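# Unlatch a connector and remove its flat cable

## Task

Open the connector's latch first; after that, draw the flat cable out of the connector and set it down on the table, with the latch still open when you finish.

## Robot and tools

Robot: two arms, left_arm and right_arm, each ending in a five-finger hand (right_arm a right hand, left_arm its mirror image). A post stands on the floor behind them. Cameras: cam_high, cam_left_wrist, cam_right_wrist, each 672x504.

Frame: the scene frame has its origin at table-top height, midway between the nominal arm bases; +x points out over the table, +z up, and left_arm sits on the +y side (image left/right may differ). Calibrated bases: left_arm (-0.026, +0.251, +0.027) m, right_arm (+0.003, -0.336, +0.030) m, both nearly unrotated.

Hand point: a spot 0.05 m in front of the palm and 0.15 m out from the wrist face. Its +z runs along straightened fingers (tips 0.06-0.07 m beyond it), +y leaves the palm (finger centre lines 0.06 m behind the point, on -y), +x crosses the palm away from the thumb on the right hand but toward the thumb on the left. A wrist bracket on the little-finger side can strike objects.

execute_actions(actions, cameras): actions is a list of actions; each action is a list of up to 15 rows, one per 1/30 s step, the final row held until step 15. Each row has exactly 28 numbers, all in [-1, 1], for both arms even if one is idle: left dx, dy, dz, rx, ry, rz; left little, ring, middle, index, thumb_bend, thumb_turn; left force_limit, speed; then the same 14 for the right. The six pose numbers are an offset, not a pose: measured along scene axes from that arm's Hand target as it was when the action began (every row of the action uses that same start, so repeating an offset keeps moving). Scale: 1.0 = 0.6 m or 180 degrees; rx, ry, rz form one rotation vector, turning about the Hand target's position. Six zeros asks nothing new of that arm. Finger and thumb_bend: +1 straight/open, -1 curled. thumb_turn: +1 beside the palm, -1 across in front of it. force_limit maps -1..+1 to roughly 0..10 N at the fingertip (0..15 N for both thumb motors). speed rises linearly from near zero at -1 to full at +0.48 and stays full above; full travel takes 0.49 s. For gentle grasps use speed -0.94 or below. There is no 'unchanged' value for a hand: resend the eight numbers from the last row executed for it; if none yet, send its hand_measured plus hand_force_limit and hand_speed. cameras: list of names, ["all"], or [] ; images come by default only with an empty actions list.

move(target, speed, blend, blocking, cameras): target is one 28-number row or a list of up to 15 rows; all pose offsets in every row count from the same starting Hand targets. The hands travel in straight lines with no obstacle avoidance; all paths finish together, capped at 10 s total. speed is m/s (0.002 to 4.3, default 0.25; turning rate twice that in rad/s), one value or one per target. blend in m rounds corners; 0 stops at each. blocking=false returns after about 0.5 s while motion continues. The result adds a 'move:' line giving the ending (done, off_target, moving, held, fault) and any limits (paced = pose clipped, held = steps withheld).

wait(seconds 0 to 3600) lets time pass with no new commands. stop() brakes a running move. zoom_image(camera, region=[x0, y0, x1, y1]) enlarges part of the latest image, at most 504x504 pixels, origin top-left. show_instructions() shows the reference pages. finished_scene(scene=1) ends the scene for good.

Results: end_effector_position (m) and end_effector_quat_wxyz in the scene frame; Hand target (the last commanded pose after clipping, the base for the next offsets); hand_measured, hand_stopped_by (moving, target, force, stalled, fault) and hand_load_n (N at the fingertip, positive when pushed open), all six values in motor order; hand_force_limit, hand_speed; joint positions, velocities (may read 'within noise'), torques; warnings such as MOTOR HOT, OVER-TEMPERATURE FAULT or FAULT.

Behaviour to expect: orientation commands are clipped to 40 degrees from the current orientation each step. Arms follow loosely and often rest 1-3 cm (up to 5 cm) short, mostly low, without any contact; resend the missing distance as an offset. A blocked arm keeps pressing until commanded back past its hand point. Fingers lock after reaching target or force; to grip harder, raise force_limit and send a more-closed target; to release, send a more-open one. Thumb turned in front closes on things about 0.035-0.065 m thick; thumb tip against index pad pinches light items.

Avoid: dropping anything even slightly, releasing moving parts, anything leaving the table, hard impacts or heavy pushes, striking fixed objects, the two hands touching or one hand gripping the other, overloading fingers, and holding stretched or straining poses long enough to overheat motors (an overheated arm goes limp for 30-60 s).

Each tool is called after "Emit:" as name(argument=value, ...), one argument or row to a line, values as JSON.

Reference images:

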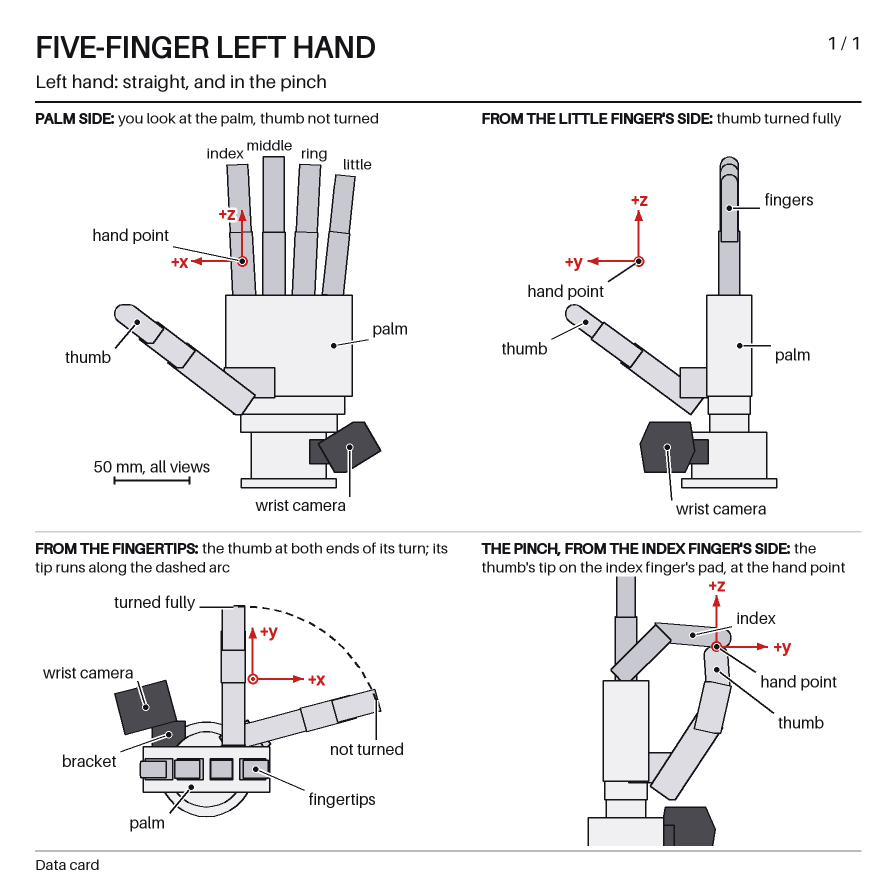

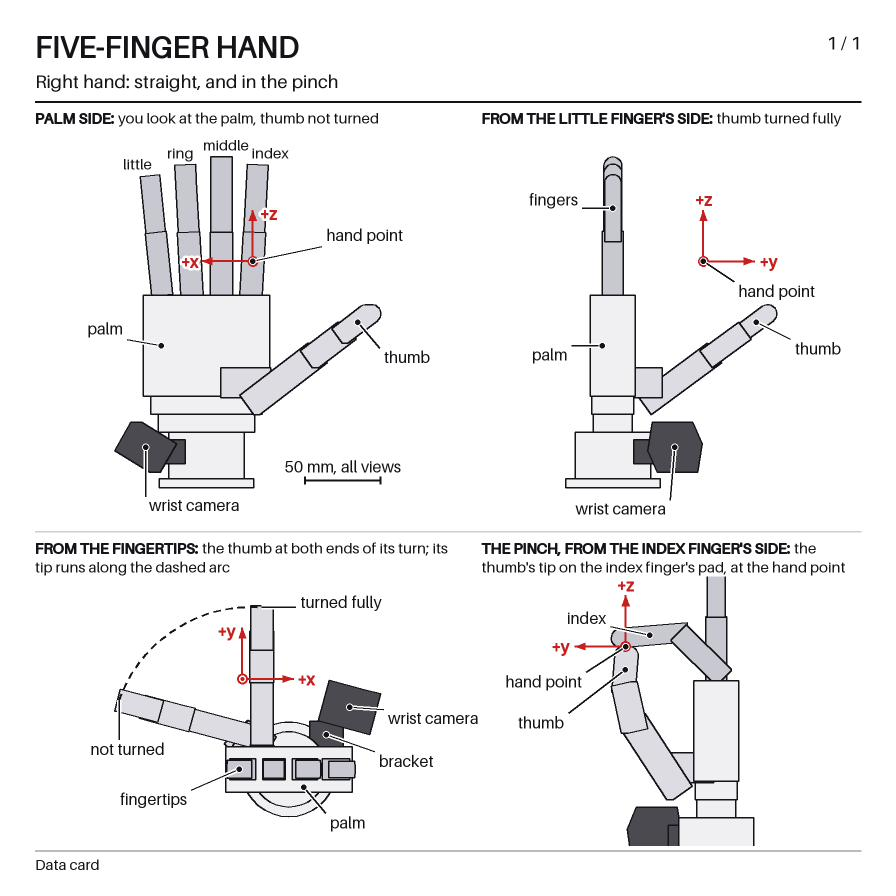

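## Session

Emit:
execute_actions(
  actions=[],
)

Scene clock: 0.00 s.
left_arm: end_effector_position=(+0.1066, +0.2803, +0.1645) hand_measured=(+1.000, +1.000, +1.000, +1.000, +1.000, +1.000) hand_load_n=(+0.0, +0.0, +0.0, +0.0, +0.0, +0.0) hand_stopped_by=(target, target, target, target, target, target) hand_force_limit=0.00 hand_speed=-0.80 end_effector_quat_wxyz=(+0.009, -0.330, +0.944, +0.018) | right_arm: end_effector_position=(+0.5664, -0.0699, +0.2271) hand_measured=(+1.000, +1.000, +1.000, +1.000, +1.000, +1.000) hand_load_n=(+0.0, +0.0, +0.0, +0.0, +0.0, +0.0) hand_stopped_by=(target, target, target, target, target, target) hand_force_limit=0.00 hand_speed=-0.80 end_effector_quat_wxyz=(-0.423, +0.853, -0.307, +0.017)
Joint positions: left_arm=[-0.065 0.823 0.691 -1.435 -0.039 0.867] | right_arm=[0.23 1.766 1.584 -0.777 -0.668 -0.419]
Joint velocities: within noise
Joint torques (N m): no reading
Heat: left arm: hottest waist 30 °C; right arm: hottest waist 29 °C.
Hand target: left_arm +0.1149, +0.2801, +0.1729; +0.022, -0.330, +0.944, +0.013 | right_arm +0.5738, -0.0681, +0.2420; -0.431, +0.850, -0.300, +0.030

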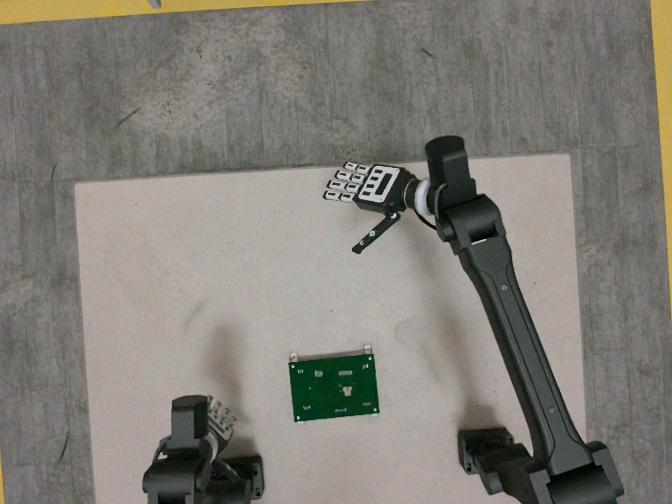

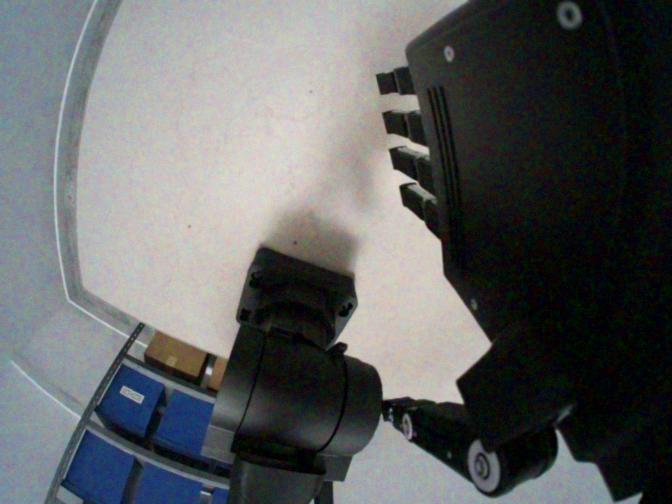

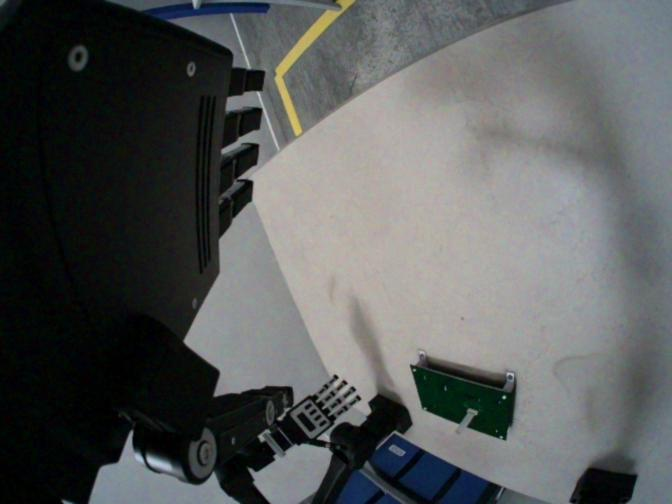

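Emit:
zoom_image(
  camera="cam_high",
  region=[270, 330, 400, 430],
)

Emit:
zoom_image(
  camera="cam_right_wrist",
  region=[390, 330, 540, 450],
)

Scaled by 3.877 from the camera's image (finer frame: 960x720).

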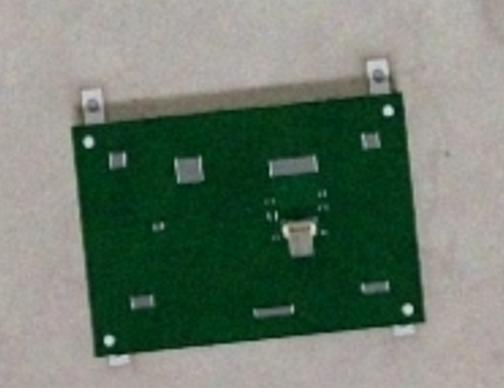

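Scaled by 3.360 from the camera's image (finer frame: 960x720).

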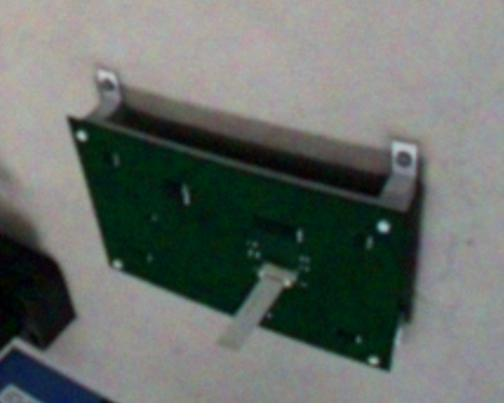

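Emit:
move(
  target=[0,0,0,0,0,0,1,1,1,1,1,1,0,-0.8,-0.35,0.08,0.05,0,0,0,1,1,1,1,1,1,0,-0.8],
  speed=0.2,
  cameras=["all"],
)

Scene clock: 47.03 s.
left_arm: end_effector_position=(+0.1066, +0.2803, +0.1645) hand_measured=(+1.000, +1.000, +1.000, +1.000, +1.000, +1.000) hand_load_n=(+0.0, +0.5, +0.0, +0.0, +0.0, +0.0) hand_stopped_by=(target, target, target, target, target, target) hand_force_limit=0.00 hand_speed=-0.80 end_effector_quat_wxyz=(+0.009, -0.330, +0.944, +0.018) | right_arm: end_effector_position=(+0.3647, -0.0232, +0.2709) hand_measured=(+1.000, +1.000, +1.000, +1.000, +1.000, +1.000) hand_load_n=(+0.0, +0.0, +0.0, +0.0, +0.0, -0.5) hand_stopped_by=(target, target, target, target, target, target) hand_force_limit=0.00 hand_speed=-0.80 end_effector_quat_wxyz=(-0.426, +0.853, -0.301, +0.028)
Joint positions: left_arm=[-0.065 0.823 0.691 -1.435 -0.039 0.867] | right_arm=[0.468 1.269 1.124 -0.671 -0.511 -0.206]
Joint torques (N m): left_arm=[-0.03 -1.38 9.02 -0.12 0.08 -0.01] | right_arm=[0.97 -10.23 9.55 1.72 -0.31 0.04]
Heat: left arm: hottest elbow 33 °C; right arm: hottest elbow 34 °C.
Hand target: left_arm +0.1149, +0.2801, +0.1729; +0.022, -0.330, +0.944, +0.013 | right_arm +0.3637, -0.0200, +0.2720; -0.431, +0.850, -0.300, +0.030
Off the commanded pose: left_arm 0.012 m, 2 deg | right_arm 0.003 m, 1 deg.
move: done

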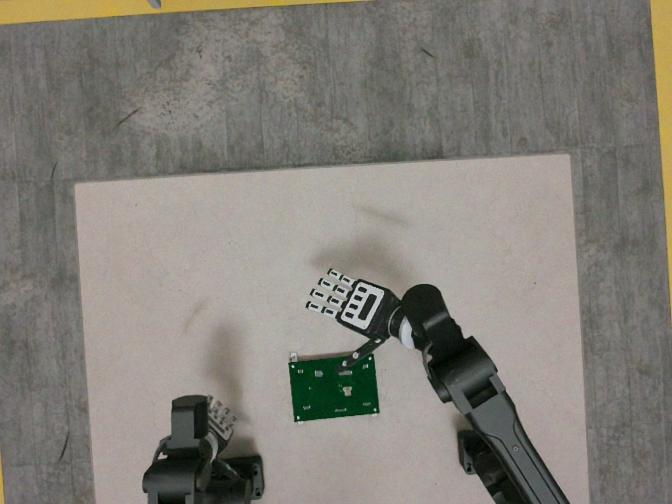

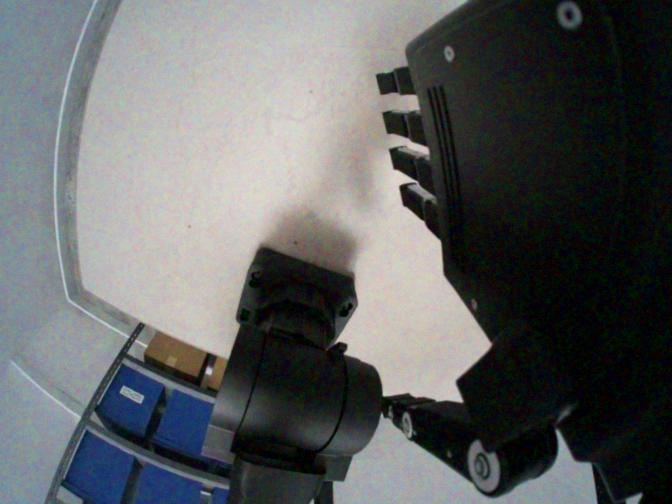

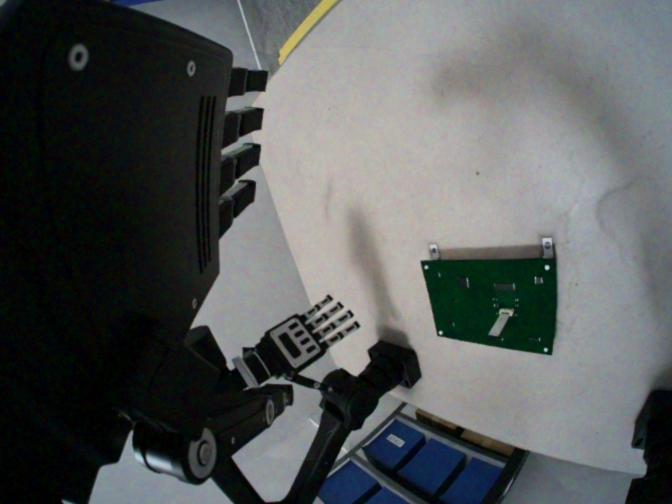

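Emit:
zoom_image(
  camera="cam_right_wrist",
  region=[440, 260, 560, 350],
)

Emit:
zoom_image(
  camera="cam_high",
  region=[320, 360, 370, 400],
)

Scaled by 4.200 from the camera's image (finer frame: 960x720).

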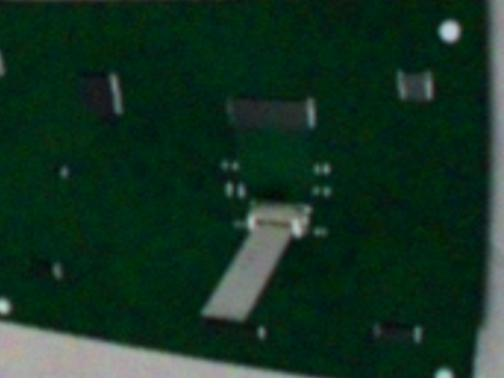

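Scaled by 10.080 from the camera's image (finer frame: 960x720).

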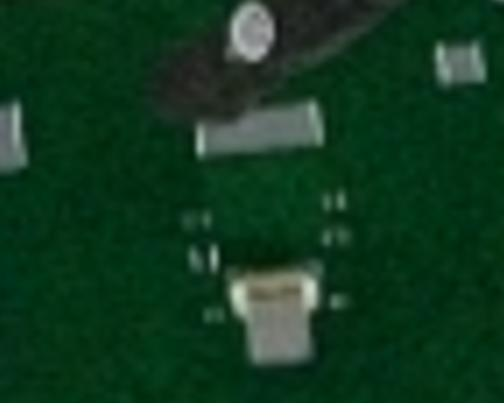

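Emit:
move(
  target=[0,0,0,0,0,0,1,1,1,1,1,1,0,-0.8,-0.2,0,-0.13,0,0,0,1,1,1,1,1,1,0,-0.8],
  speed=0.15,
  cameras=["all"],
)

Scene clock: 100.23 s.
left_arm: end_effector_position=(+0.1066, +0.2803, +0.1645) hand_measured=(+1.000, +1.000, +1.000, +1.000, +1.000, +1.000) hand_load_n=(+0.0, +0.0, +0.0, +0.0, +0.0, +0.0) hand_stopped_by=(target, target, target, target, target, target) hand_force_limit=0.00 hand_speed=-0.80 end_effector_quat_wxyz=(+0.009, -0.330, +0.944, +0.018) | right_arm: end_effector_position=(+0.2451, -0.0242, +0.1890) hand_measured=(+1.000, +1.000, +1.000, +1.000, +1.000, +1.000) hand_load_n=(+0.0, +0.0, +0.0, +0.0, +0.0, +0.0) hand_stopped_by=(target, target, target, target, target, target) hand_force_limit=0.00 hand_speed=-0.80 end_effector_quat_wxyz=(-0.421, +0.854, -0.304, +0.027)
Joint positions: left_arm=[-0.065 0.823 0.691 -1.435 -0.039 0.867] | right_arm=[0.652 1.031 0.721 -0.454 -0.376 -0.062]
Joint torques (N m): left_arm=[-0.15 -1.38 9.02 -0.12 0.09 -0.01] | right_arm=[1.26 -7.3 9.62 1.87 -0.21 0.01]
Heat: left arm: hottest elbow 35 °C; right arm: hottest elbow 34 °C.
Hand target: left_arm +0.1149, +0.2801, +0.1729; +0.022, -0.330, +0.944, +0.013 | right_arm +0.2437, -0.0200, +0.1942; -0.431, +0.850, -0.300, +0.030
Off the commanded pose: left_arm 0.012 m, 2 deg | right_arm 0.007 m, 1 deg.
move: done

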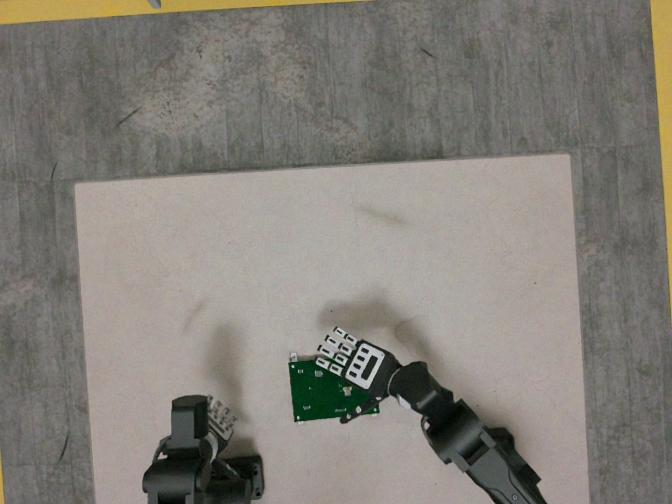

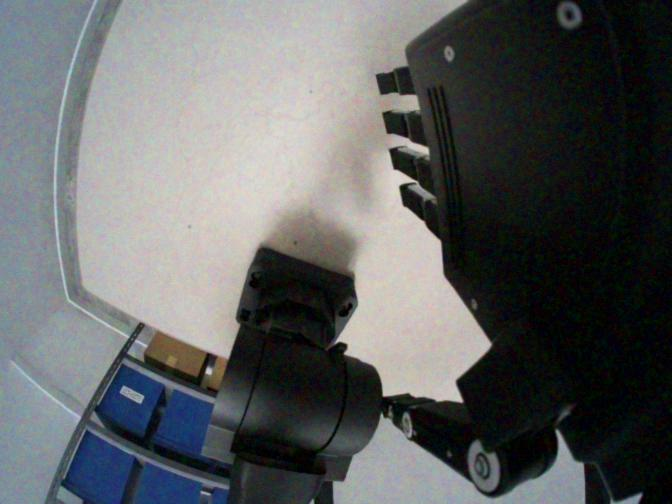

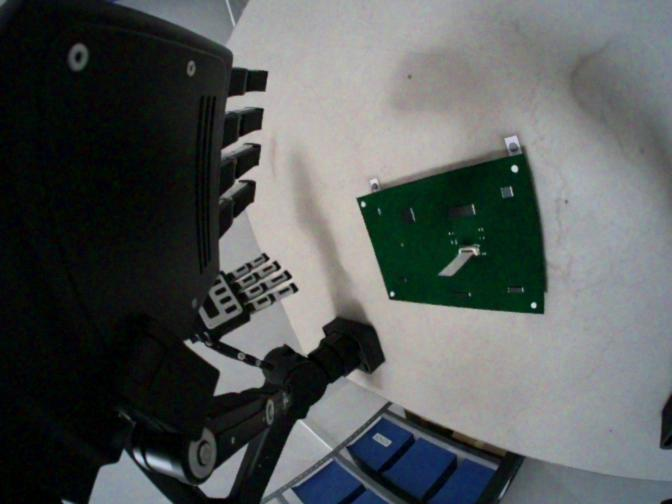

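Emit:
zoom_image(
  camera="cam_right_wrist",
  region=[425, 215, 515, 295],
)

Scaled by 5.600 from the camera's image (finer frame: 960x720).

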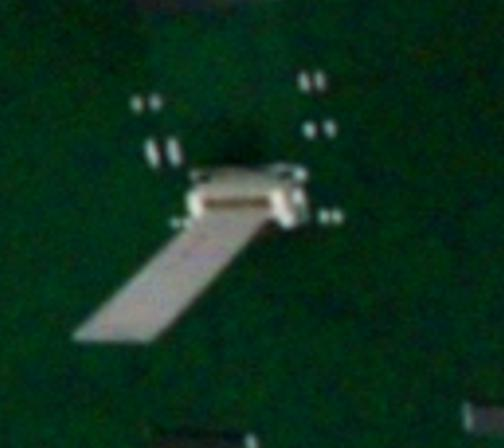

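Emit:
move(
  target=[0,0,0,0,0,0,1,1,1,1,1,1,0,-0.8,-0.07,-0.03,-0.07,0,0,0,1,1,1,1,1,1,0,-0.8],
  speed=0.15,
  cameras=["all"],
)

Scene clock: 174.97 s.
left_arm: end_effector_position=(+0.1066, +0.2803, +0.1645) hand_measured=(+1.000, +1.000, +1.000, +1.000, +1.000, +1.000) hand_load_n=(+0.0, +0.0, +0.0, +0.0, +0.0, +0.0) hand_stopped_by=(target, target, target, target, target, target) hand_force_limit=0.00 hand_speed=-0.80 end_effector_quat_wxyz=(+0.009, -0.330, +0.944, +0.018) | right_arm: end_effector_position=(+0.2031, -0.0428, +0.1473) hand_measured=(+1.000, +1.000, +1.000, +1.000, +1.000, +1.000) hand_load_n=(+0.0, -0.5, +0.0, +0.0, +0.0, +0.0) hand_stopped_by=(target, target, target, target, target, target) hand_force_limit=0.00 hand_speed=-0.80 end_effector_quat_wxyz=(-0.421, +0.854, -0.305, +0.028)
Joint positions: left_arm=[-0.065 0.823 0.691 -1.435 -0.039 0.867] | right_arm=[0.697 0.93 0.546 -0.368 -0.341 -0.028]
Joint torques (N m): left_arm=[-0.15 -1.32 9.02 -0.14 0.08 -0.02] | right_arm=[1.2 -5.48 9.46 1.8 -0.19 0.02]
Heat: left arm: hottest elbow 36 °C; right arm: hottest elbow 35 °C.
Hand target: left_arm +0.1149, +0.2801, +0.1729; +0.022, -0.330, +0.944, +0.013 | right_arm +0.2017, -0.0380, +0.1522; -0.431, +0.850, -0.300, +0.030
Off the commanded pose: left_arm 0.012 m, 2 deg | right_arm 0.007 m, 1 deg.
move: done

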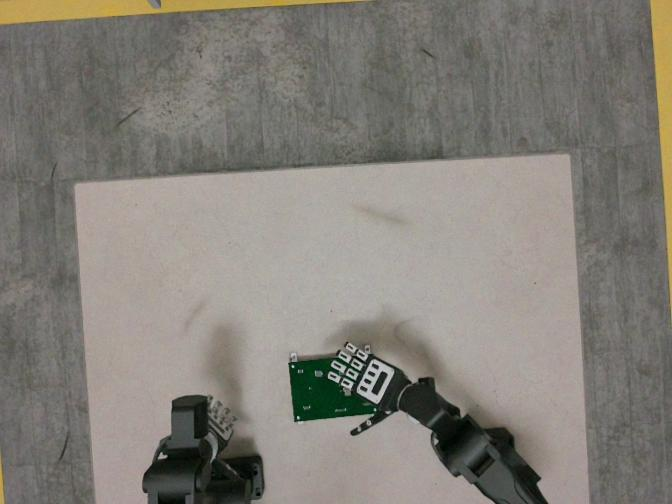

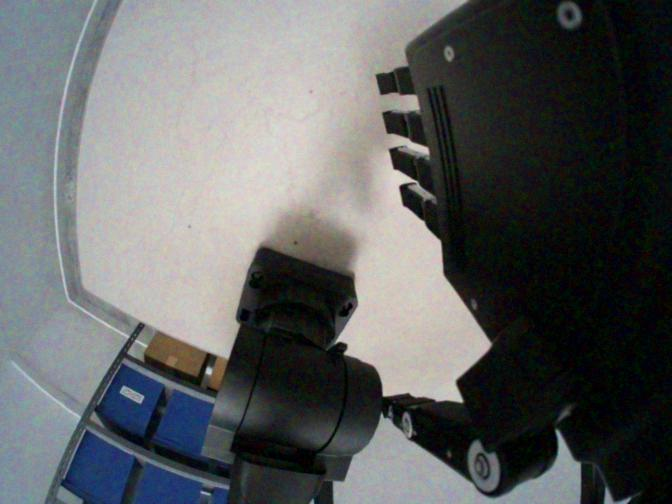

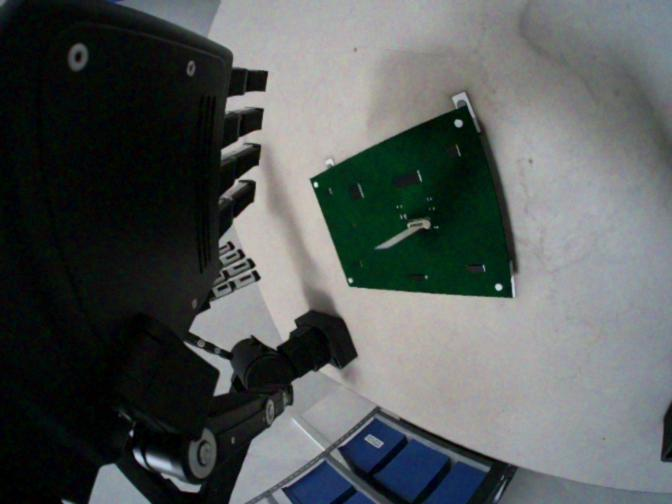

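Emit:
zoom_image(
  camera="cam_right_wrist",
  region=[365, 185, 455, 265],
)

Scaled by 5.600 from the camera's image (finer frame: 960x720).

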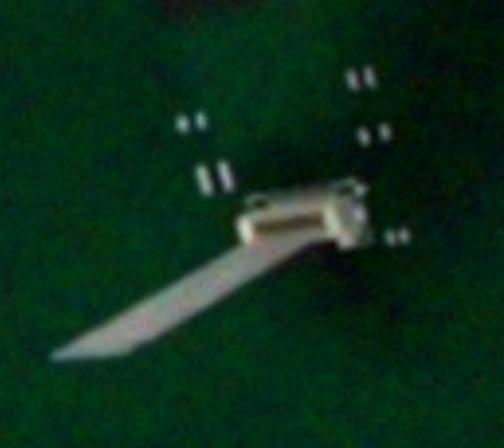

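Emit:
move(
  target=[0,0,0,0,0,0,1,1,1,1,1,1,0,-0.8,0,0.05,-0.05,0.1286,-0.0524,0,1,1,1,1,1,1,0,-0.8],
  speed=0.15,
  cameras=["all"],
)

Scene clock: 208.63 s.
left_arm: end_effector_position=(+0.1066, +0.2803, +0.1645) hand_measured=(+1.000, +1.000, +1.000, +1.000, +1.000, +1.000) hand_load_n=(+0.0, +0.0, +0.0, +0.0, +0.0, +0.0) hand_stopped_by=(target, target, target, target, target, target) hand_force_limit=0.00 hand_speed=-0.80 end_effector_quat_wxyz=(+0.009, -0.330, +0.944, +0.018) | right_arm: end_effector_position=(+0.2032, -0.0082, +0.1235) hand_measured=(+1.000, +1.000, +1.000, +1.000, +1.000, +1.000) hand_load_n=(+0.0, +0.0, +0.0, +0.0, +0.0, -0.5) hand_stopped_by=(target, target, target, target, target, target) hand_force_limit=0.00 hand_speed=-0.80 end_effector_quat_wxyz=(-0.614, +0.743, -0.262, +0.042)
Joint positions: left_arm=[-0.065 0.823 0.691 -1.435 -0.039 0.867] | right_arm=[0.697 1.083 0.231 0.581 -0.44 0.152]
Joint torques (N m): left_arm=[-0.15 -1.38 9.02 -0.13 0.09 -0.02] | right_arm=[0.38 -3.43 7.09 2.17 -0.24 0.04]
Heat: left arm: hottest elbow 36 °C; right arm: hottest elbow 35 °C.
Hand target: left_arm +0.1149, +0.2801, +0.1729; +0.022, -0.330, +0.944, +0.013 | right_arm +0.2017, -0.0080, +0.1221; -0.616, +0.741, -0.264, +0.039
Off the commanded pose: left_arm 0.012 m, 2 deg | right_arm 0.002 m, 1 deg.
move: done

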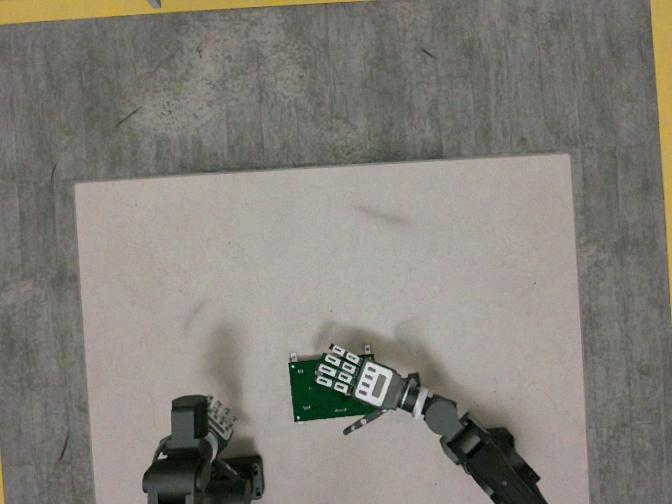

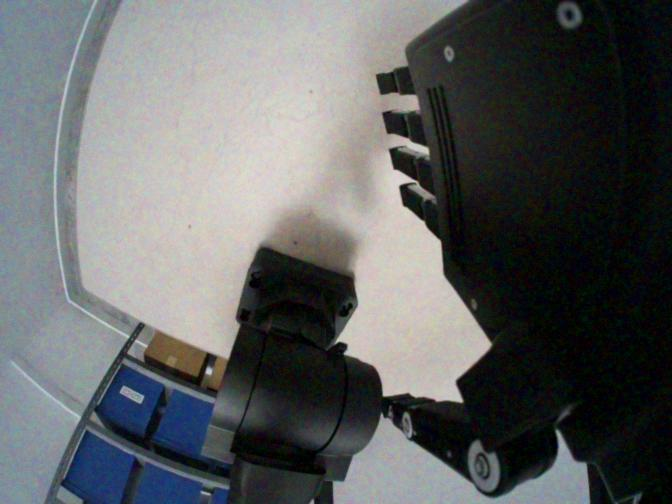

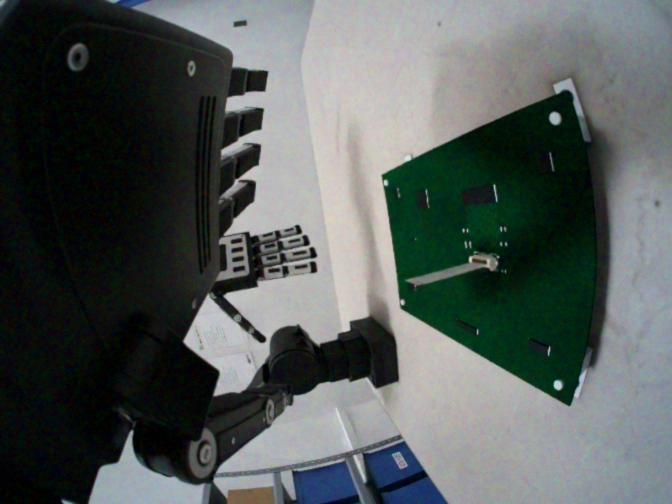

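Emit:
zoom_image(
  camera="cam_right_wrist",
  region=[400, 210, 530, 310],
)

Emit:
zoom_image(
  camera="cam_right_wrist",
  region=[455, 240, 515, 285],
)

Scaled by 3.877 from the camera's image (finer frame: 960x720).

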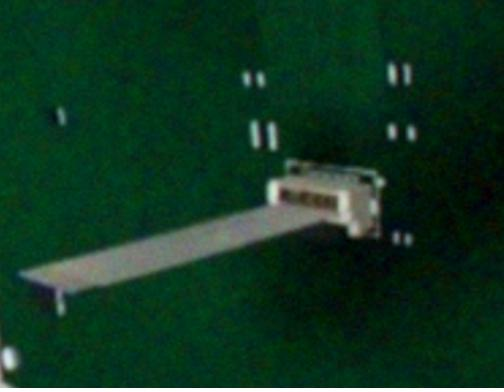

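Scaled by 8.400 from the camera's image (finer frame: 960x720).

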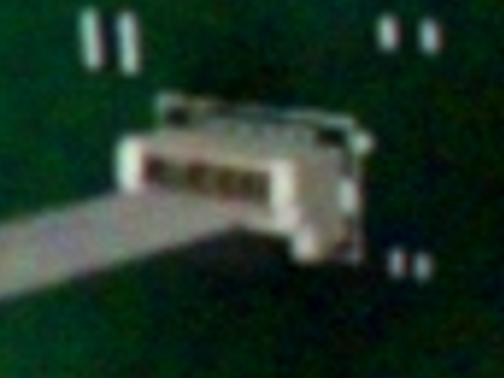

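Emit:
move(
  target=[0,0,0,0,0,0,1,1,1,1,1,1,0,-0.8,0,0.075,-0.04,0,0,0,1,1,1,1,1,1,0,-0.8],
  speed=0.1,
  cameras=["cam_high","cam_right_wrist"],
)

Emit:
zoom_image(
  camera="cam_right_wrist",
  region=[360, 180, 520, 300],
)

Scene clock: 251.87 s.
left_arm: end_effector_position=(+0.1066, +0.2803, +0.1645) hand_measured=(+1.000, +1.000, +1.000, +1.000, +1.000, +1.000) hand_load_n=(+0.0, +0.0, +0.0, +0.0, +0.0, +0.0) hand_stopped_by=(target, target, target, target, target, target) hand_force_limit=0.00 hand_speed=-0.80 end_effector_quat_wxyz=(+0.009, -0.330, +0.944, +0.018) | right_arm: end_effector_position=(+0.1930, +0.0196, +0.0816) hand_measured=(+1.000, +1.000, +1.000, +1.000, +1.000, +1.000) hand_load_n=(+0.0, +0.0, +0.0, +0.0, +0.0, +0.0) hand_stopped_by=(target, target, target, target, target, target) hand_force_limit=0.00 hand_speed=-0.80 end_effector_quat_wxyz=(-0.597, +0.753, -0.274, +0.037)
Joint positions: left_arm=[-0.065 0.823 0.691 -1.435 -0.039 0.867] | right_arm=[0.817 1.321 0.235 0.782 -0.317 0.19]
Joint torques (N m): left_arm=[-0.15 -1.44 9.03 -0.13 0.08 -0.02] | right_arm=[1.14 -5.25 9.18 2.24 -0.08 0.04]
Heat: left arm: hottest elbow 37 °C; right arm: hottest elbow 34 °C.
Hand target: left_arm +0.1149, +0.2801, +0.1729; +0.022, -0.330, +0.944, +0.013 | right_arm +0.2016, +0.0369, +0.0980; -0.616, +0.741, -0.264, +0.039
Off the commanded pose: left_arm 0.012 m, 2 deg | right_arm 0.025 m, 3 deg.
move: off_target (right_arm)

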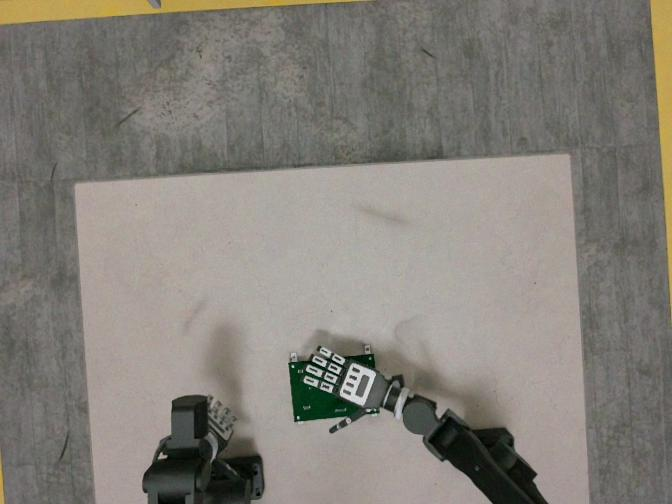

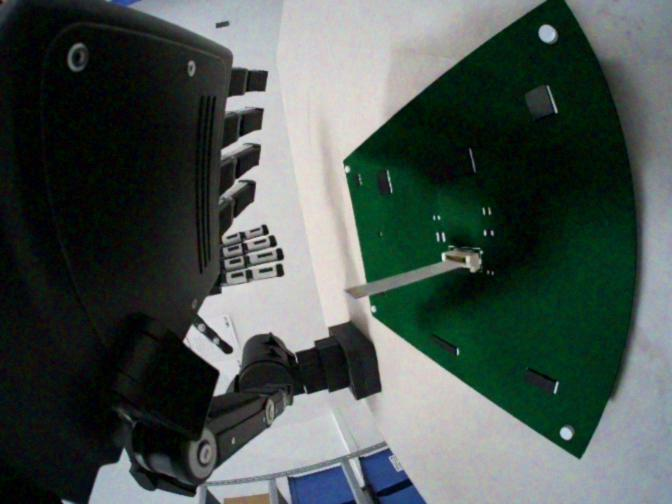

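Scaled by 3.150 from the camera's image (finer frame: 960x720).

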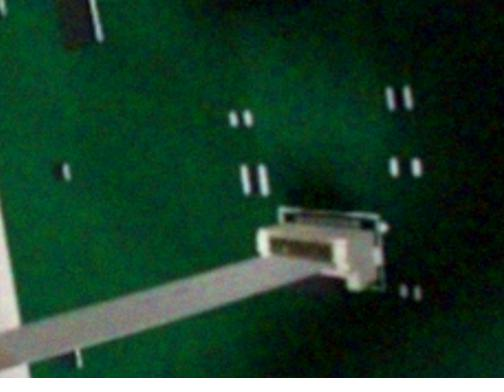

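Emit:
zoom_image(
  camera="cam_right_wrist",
  region=[430, 235, 495, 285],
)

Scaled by 7.754 from the camera's image (finer frame: 960x720).

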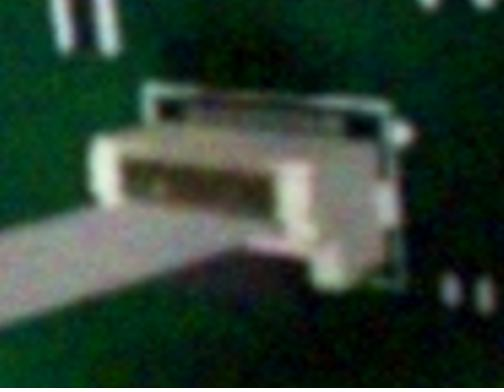

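Emit:
move(
  target=[
    [0,0,0,0,0,0,1,1,1,1,1,1,0,-0.8,0,-0.05,0.1,0,0,0,1,1,1,1,1,1,0,-0.8],
    [0,0,0,0,0,0,1,1,1,1,1,1,0,-0.8,0.1,-0.35,0.2,0,0,0,1,1,1,1,1,1,0,-0.8],
  ],
  speed=0.2,
  blend=0.03,
  cameras=["cam_high","cam_right_wrist"],
)

Scene clock: 299.00 s.
left_arm: end_effector_position=(+0.1066, +0.2803, +0.1645) hand_measured=(+1.000, +1.000, +1.000, +1.000, +1.000, +1.000) hand_load_n=(+0.0, +0.0, +0.0, +0.0, +0.0, +0.0) hand_stopped_by=(target, target, target, target, target, target) hand_force_limit=0.00 hand_speed=-0.80 end_effector_quat_wxyz=(+0.009, -0.330, +0.944, +0.018) | right_arm: end_effector_position=(+0.2448, -0.1700, +0.1971) hand_measured=(+1.000, +1.000, +1.000, +1.000, +1.000, +1.000) hand_load_n=(+0.0, -0.5, +0.0, +0.0, +0.0, -0.5) hand_stopped_by=(target, target, target, target, target, target) hand_force_limit=0.00 hand_speed=-0.80 end_effector_quat_wxyz=(-0.612, +0.741, -0.276, +0.020)
Joint positions: left_arm=[-0.065 0.823 0.691 -1.435 -0.039 0.867] | right_arm=[-0.081 0.806 0.425 -0.306 -1.165 -0.322]
Joint torques (N m): left_arm=[-0.09 -1.38 9.03 -0.12 0.08 -0.02] | right_arm=[-0.62 -1.73 14.37 0.69 -0.63 -0.13]
Heat: left arm: hottest elbow 37 °C; right arm: hottest elbow 36 °C.
Hand target: left_arm +0.1149, +0.2801, +0.1729; +0.022, -0.330, +0.944, +0.013 | right_arm +0.2617, -0.1731, +0.2181; -0.616, +0.741, -0.263, +0.039
Off the commanded pose: left_arm 0.012 m, 2 deg | right_arm 0.027 m, 3 deg.
move: off_target (right_arm)

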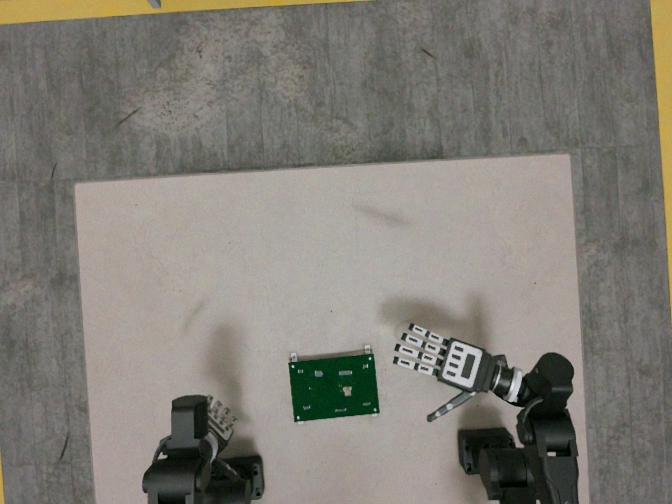

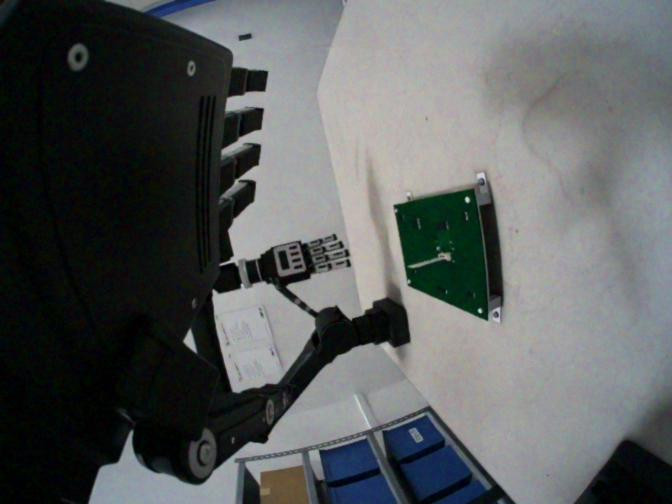

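Emit:
move(
  target=[0.0085,-0.3,0.0,-0.1909,-0.2848,0.1934,1,1,1,1,1,1,0,-0.8,0,0,0,0,0,0,1,1,1,1,1,1,0,-0.8],
  speed=0.15,
  cameras=["all"],
)

Scene clock: 316.17 s.
left_arm: end_effector_position=(+0.1217, +0.1000, +0.1771) hand_measured=(+1.000, +1.000, +1.000, +1.000, +1.000, +1.000) hand_load_n=(+0.0, -0.5, +0.0, +0.0, +0.0, -0.5) hand_stopped_by=(target, target, target, target, target, target) hand_force_limit=0.00 hand_speed=-0.80 end_effector_quat_wxyz=(+0.314, -0.552, +0.665, -0.393) | right_arm: end_effector_position=(+0.2448, -0.1700, +0.1971) hand_measured=(+1.000, +1.000, +1.000, +1.000, +1.000, +1.000) hand_load_n=(+0.0, +0.0, +0.0, +0.0, +0.0, +0.0) hand_stopped_by=(target, target, target, target, target, target) hand_force_limit=0.00 hand_speed=-0.80 end_effector_quat_wxyz=(-0.612, +0.741, -0.276, +0.020)
Joint positions: left_arm=[-1.416 0.271 0.432 -1.139 -0.934 -0.892] | right_arm=[-0.081 0.806 0.425 -0.306 -1.165 -0.322]
Joint torques (N m): left_arm=[-0.91 4.84 7.8 0.42 -0.48 -0.17] | right_arm=[-0.62 -1.96 14.2 0.66 -0.63 -0.12]
Heat: left arm: hottest elbow 37 °C; right arm: hottest elbow 40 °C.
Hand target: left_arm +0.1199, +0.1001, +0.1728; +0.317, -0.549, +0.669, -0.387 | right_arm +0.2617, -0.1731, +0.2181; -0.616, +0.741, -0.264, +0.039
Off the commanded pose: left_arm 0.005 m, 1 deg | right_arm 0.027 m, 3 deg.
move: done

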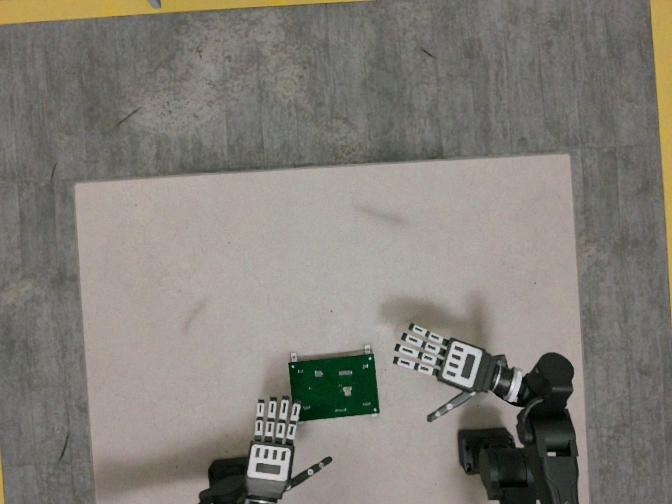

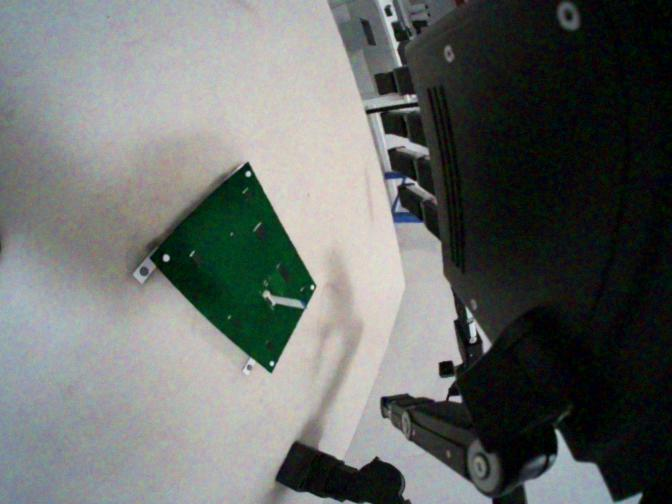

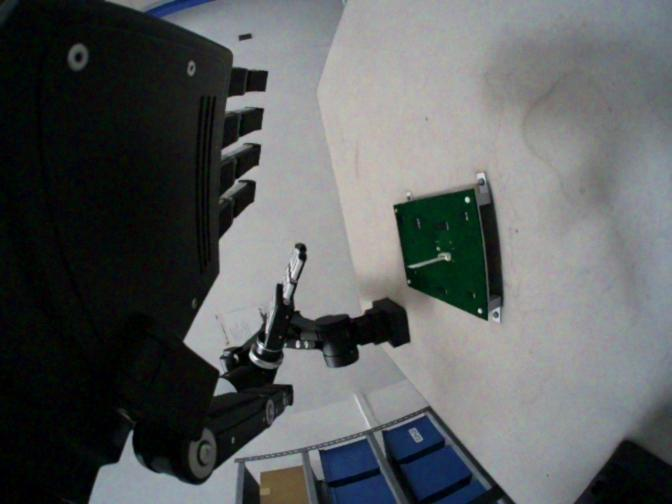

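Emit:
zoom_image(
  camera="cam_left_wrist",
  region=[240, 270, 330, 330],
)

Scaled by 5.600 from the camera's image (finer frame: 960x720).

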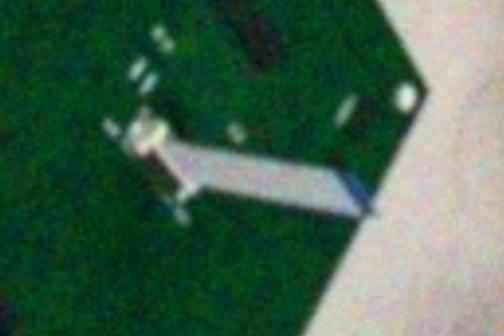

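Emit:
move(
  target=[0.04,-0.06,-0.09,0,0,0,1,1,1,1,1,1,0,-0.8,0,0,0,0,0,0,1,1,1,1,1,1,0,-0.8],
  speed=0.1,
  cameras=["all"],
)

Scene clock: 346.83 s.
left_arm: end_effector_position=(+0.1415, +0.0633, +0.1225) hand_measured=(+1.000, +1.000, +1.000, +1.000, +1.000, +1.000) hand_load_n=(+0.0, +0.0, +0.0, +0.0, +0.0, +0.0) hand_stopped_by=(target, target, target, target, target, target) hand_force_limit=0.00 hand_speed=-0.80 end_effector_quat_wxyz=(+0.314, -0.550, +0.669, -0.390) | right_arm: end_effector_position=(+0.2448, -0.1700, +0.1971) hand_measured=(+1.000, +1.000, +1.000, +1.000, +1.000, +1.000) hand_load_n=(+0.0, +0.0, +0.0, +0.0, +0.0, -0.5) hand_stopped_by=(target, target, target, target, target, target) hand_force_limit=0.00 hand_speed=-0.80 end_effector_quat_wxyz=(-0.612, +0.741, -0.276, +0.020)
Joint positions: left_arm=[-1.314 0.446 0.304 -0.739 -0.866 -0.755] | right_arm=[-0.081 0.806 0.425 -0.306 -1.165 -0.322]
Joint torques (N m): left_arm=[0.62 2.84 7.57 1.84 -0.24 0.15] | right_arm=[-0.5 -1.55 14.26 0.64 -0.65 -0.1]
Heat: left arm: hottest elbow 36 °C; right arm: hottest elbow 44 °C.
Hand target: left_arm +0.1440, +0.0640, +0.1189; +0.317, -0.549, +0.669, -0.387 | right_arm +0.2617, -0.1731, +0.2181; -0.616, +0.741, -0.264, +0.039
Off the commanded pose: left_arm 0.005 m, 0 deg | right_arm 0.027 m, 3 deg.
move: done

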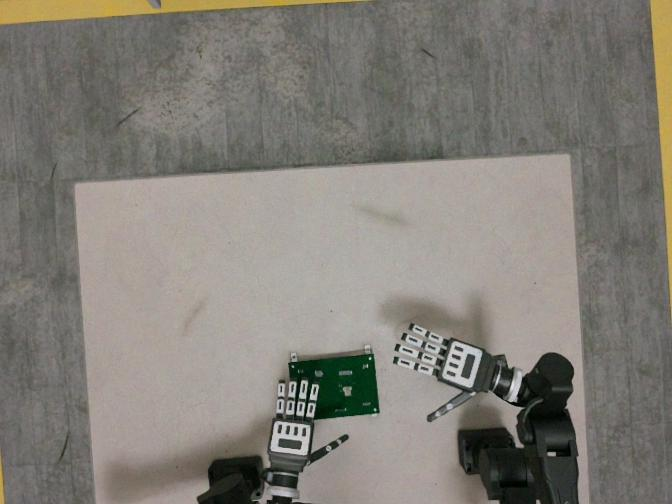

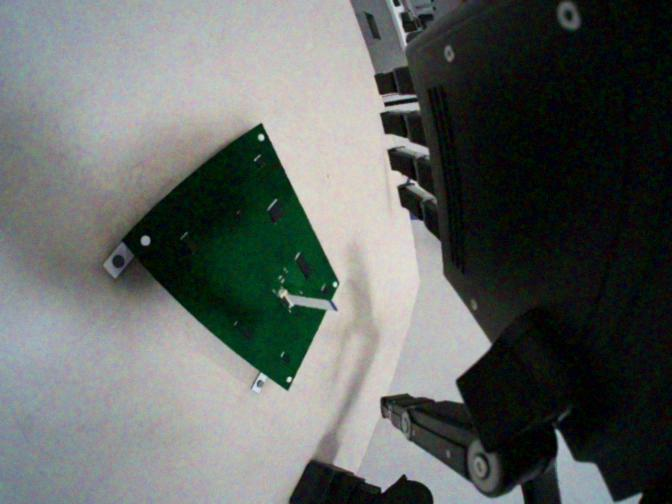

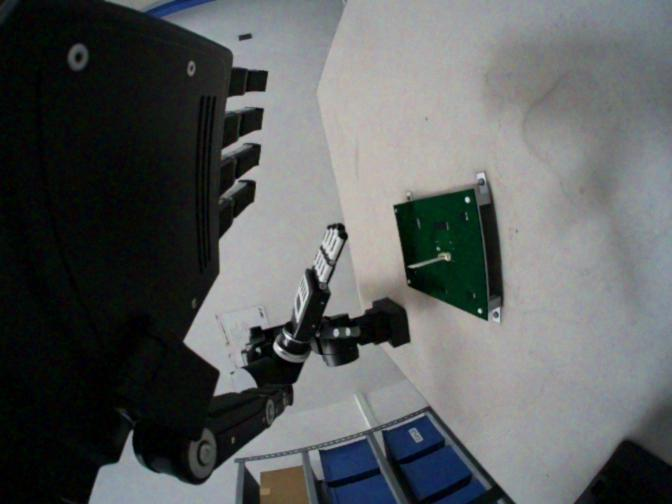

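Emit:
zoom_image(
  camera="cam_left_wrist",
  region=[265, 275, 345, 325],
)

Emit:
zoom_image(
  camera="cam_high",
  region=[330, 375, 365, 405],
)

Scaled by 6.300 from the camera's image (finer frame: 960x720).

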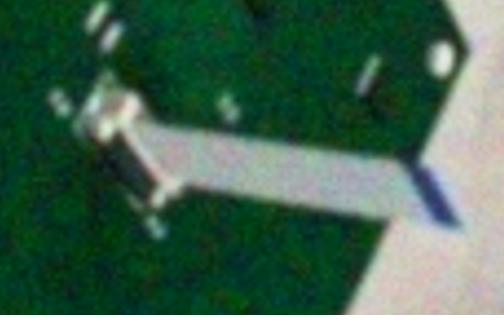

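Scaled by 14.400 from the camera's image (finer frame: 960x720).

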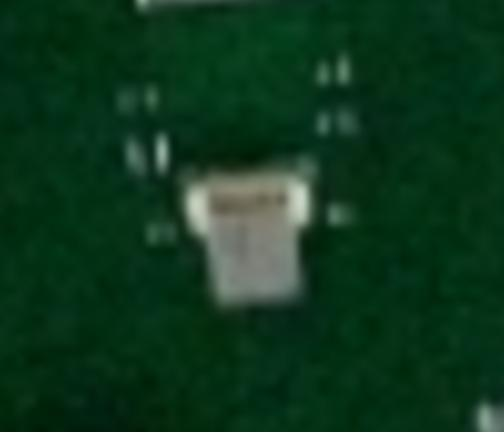

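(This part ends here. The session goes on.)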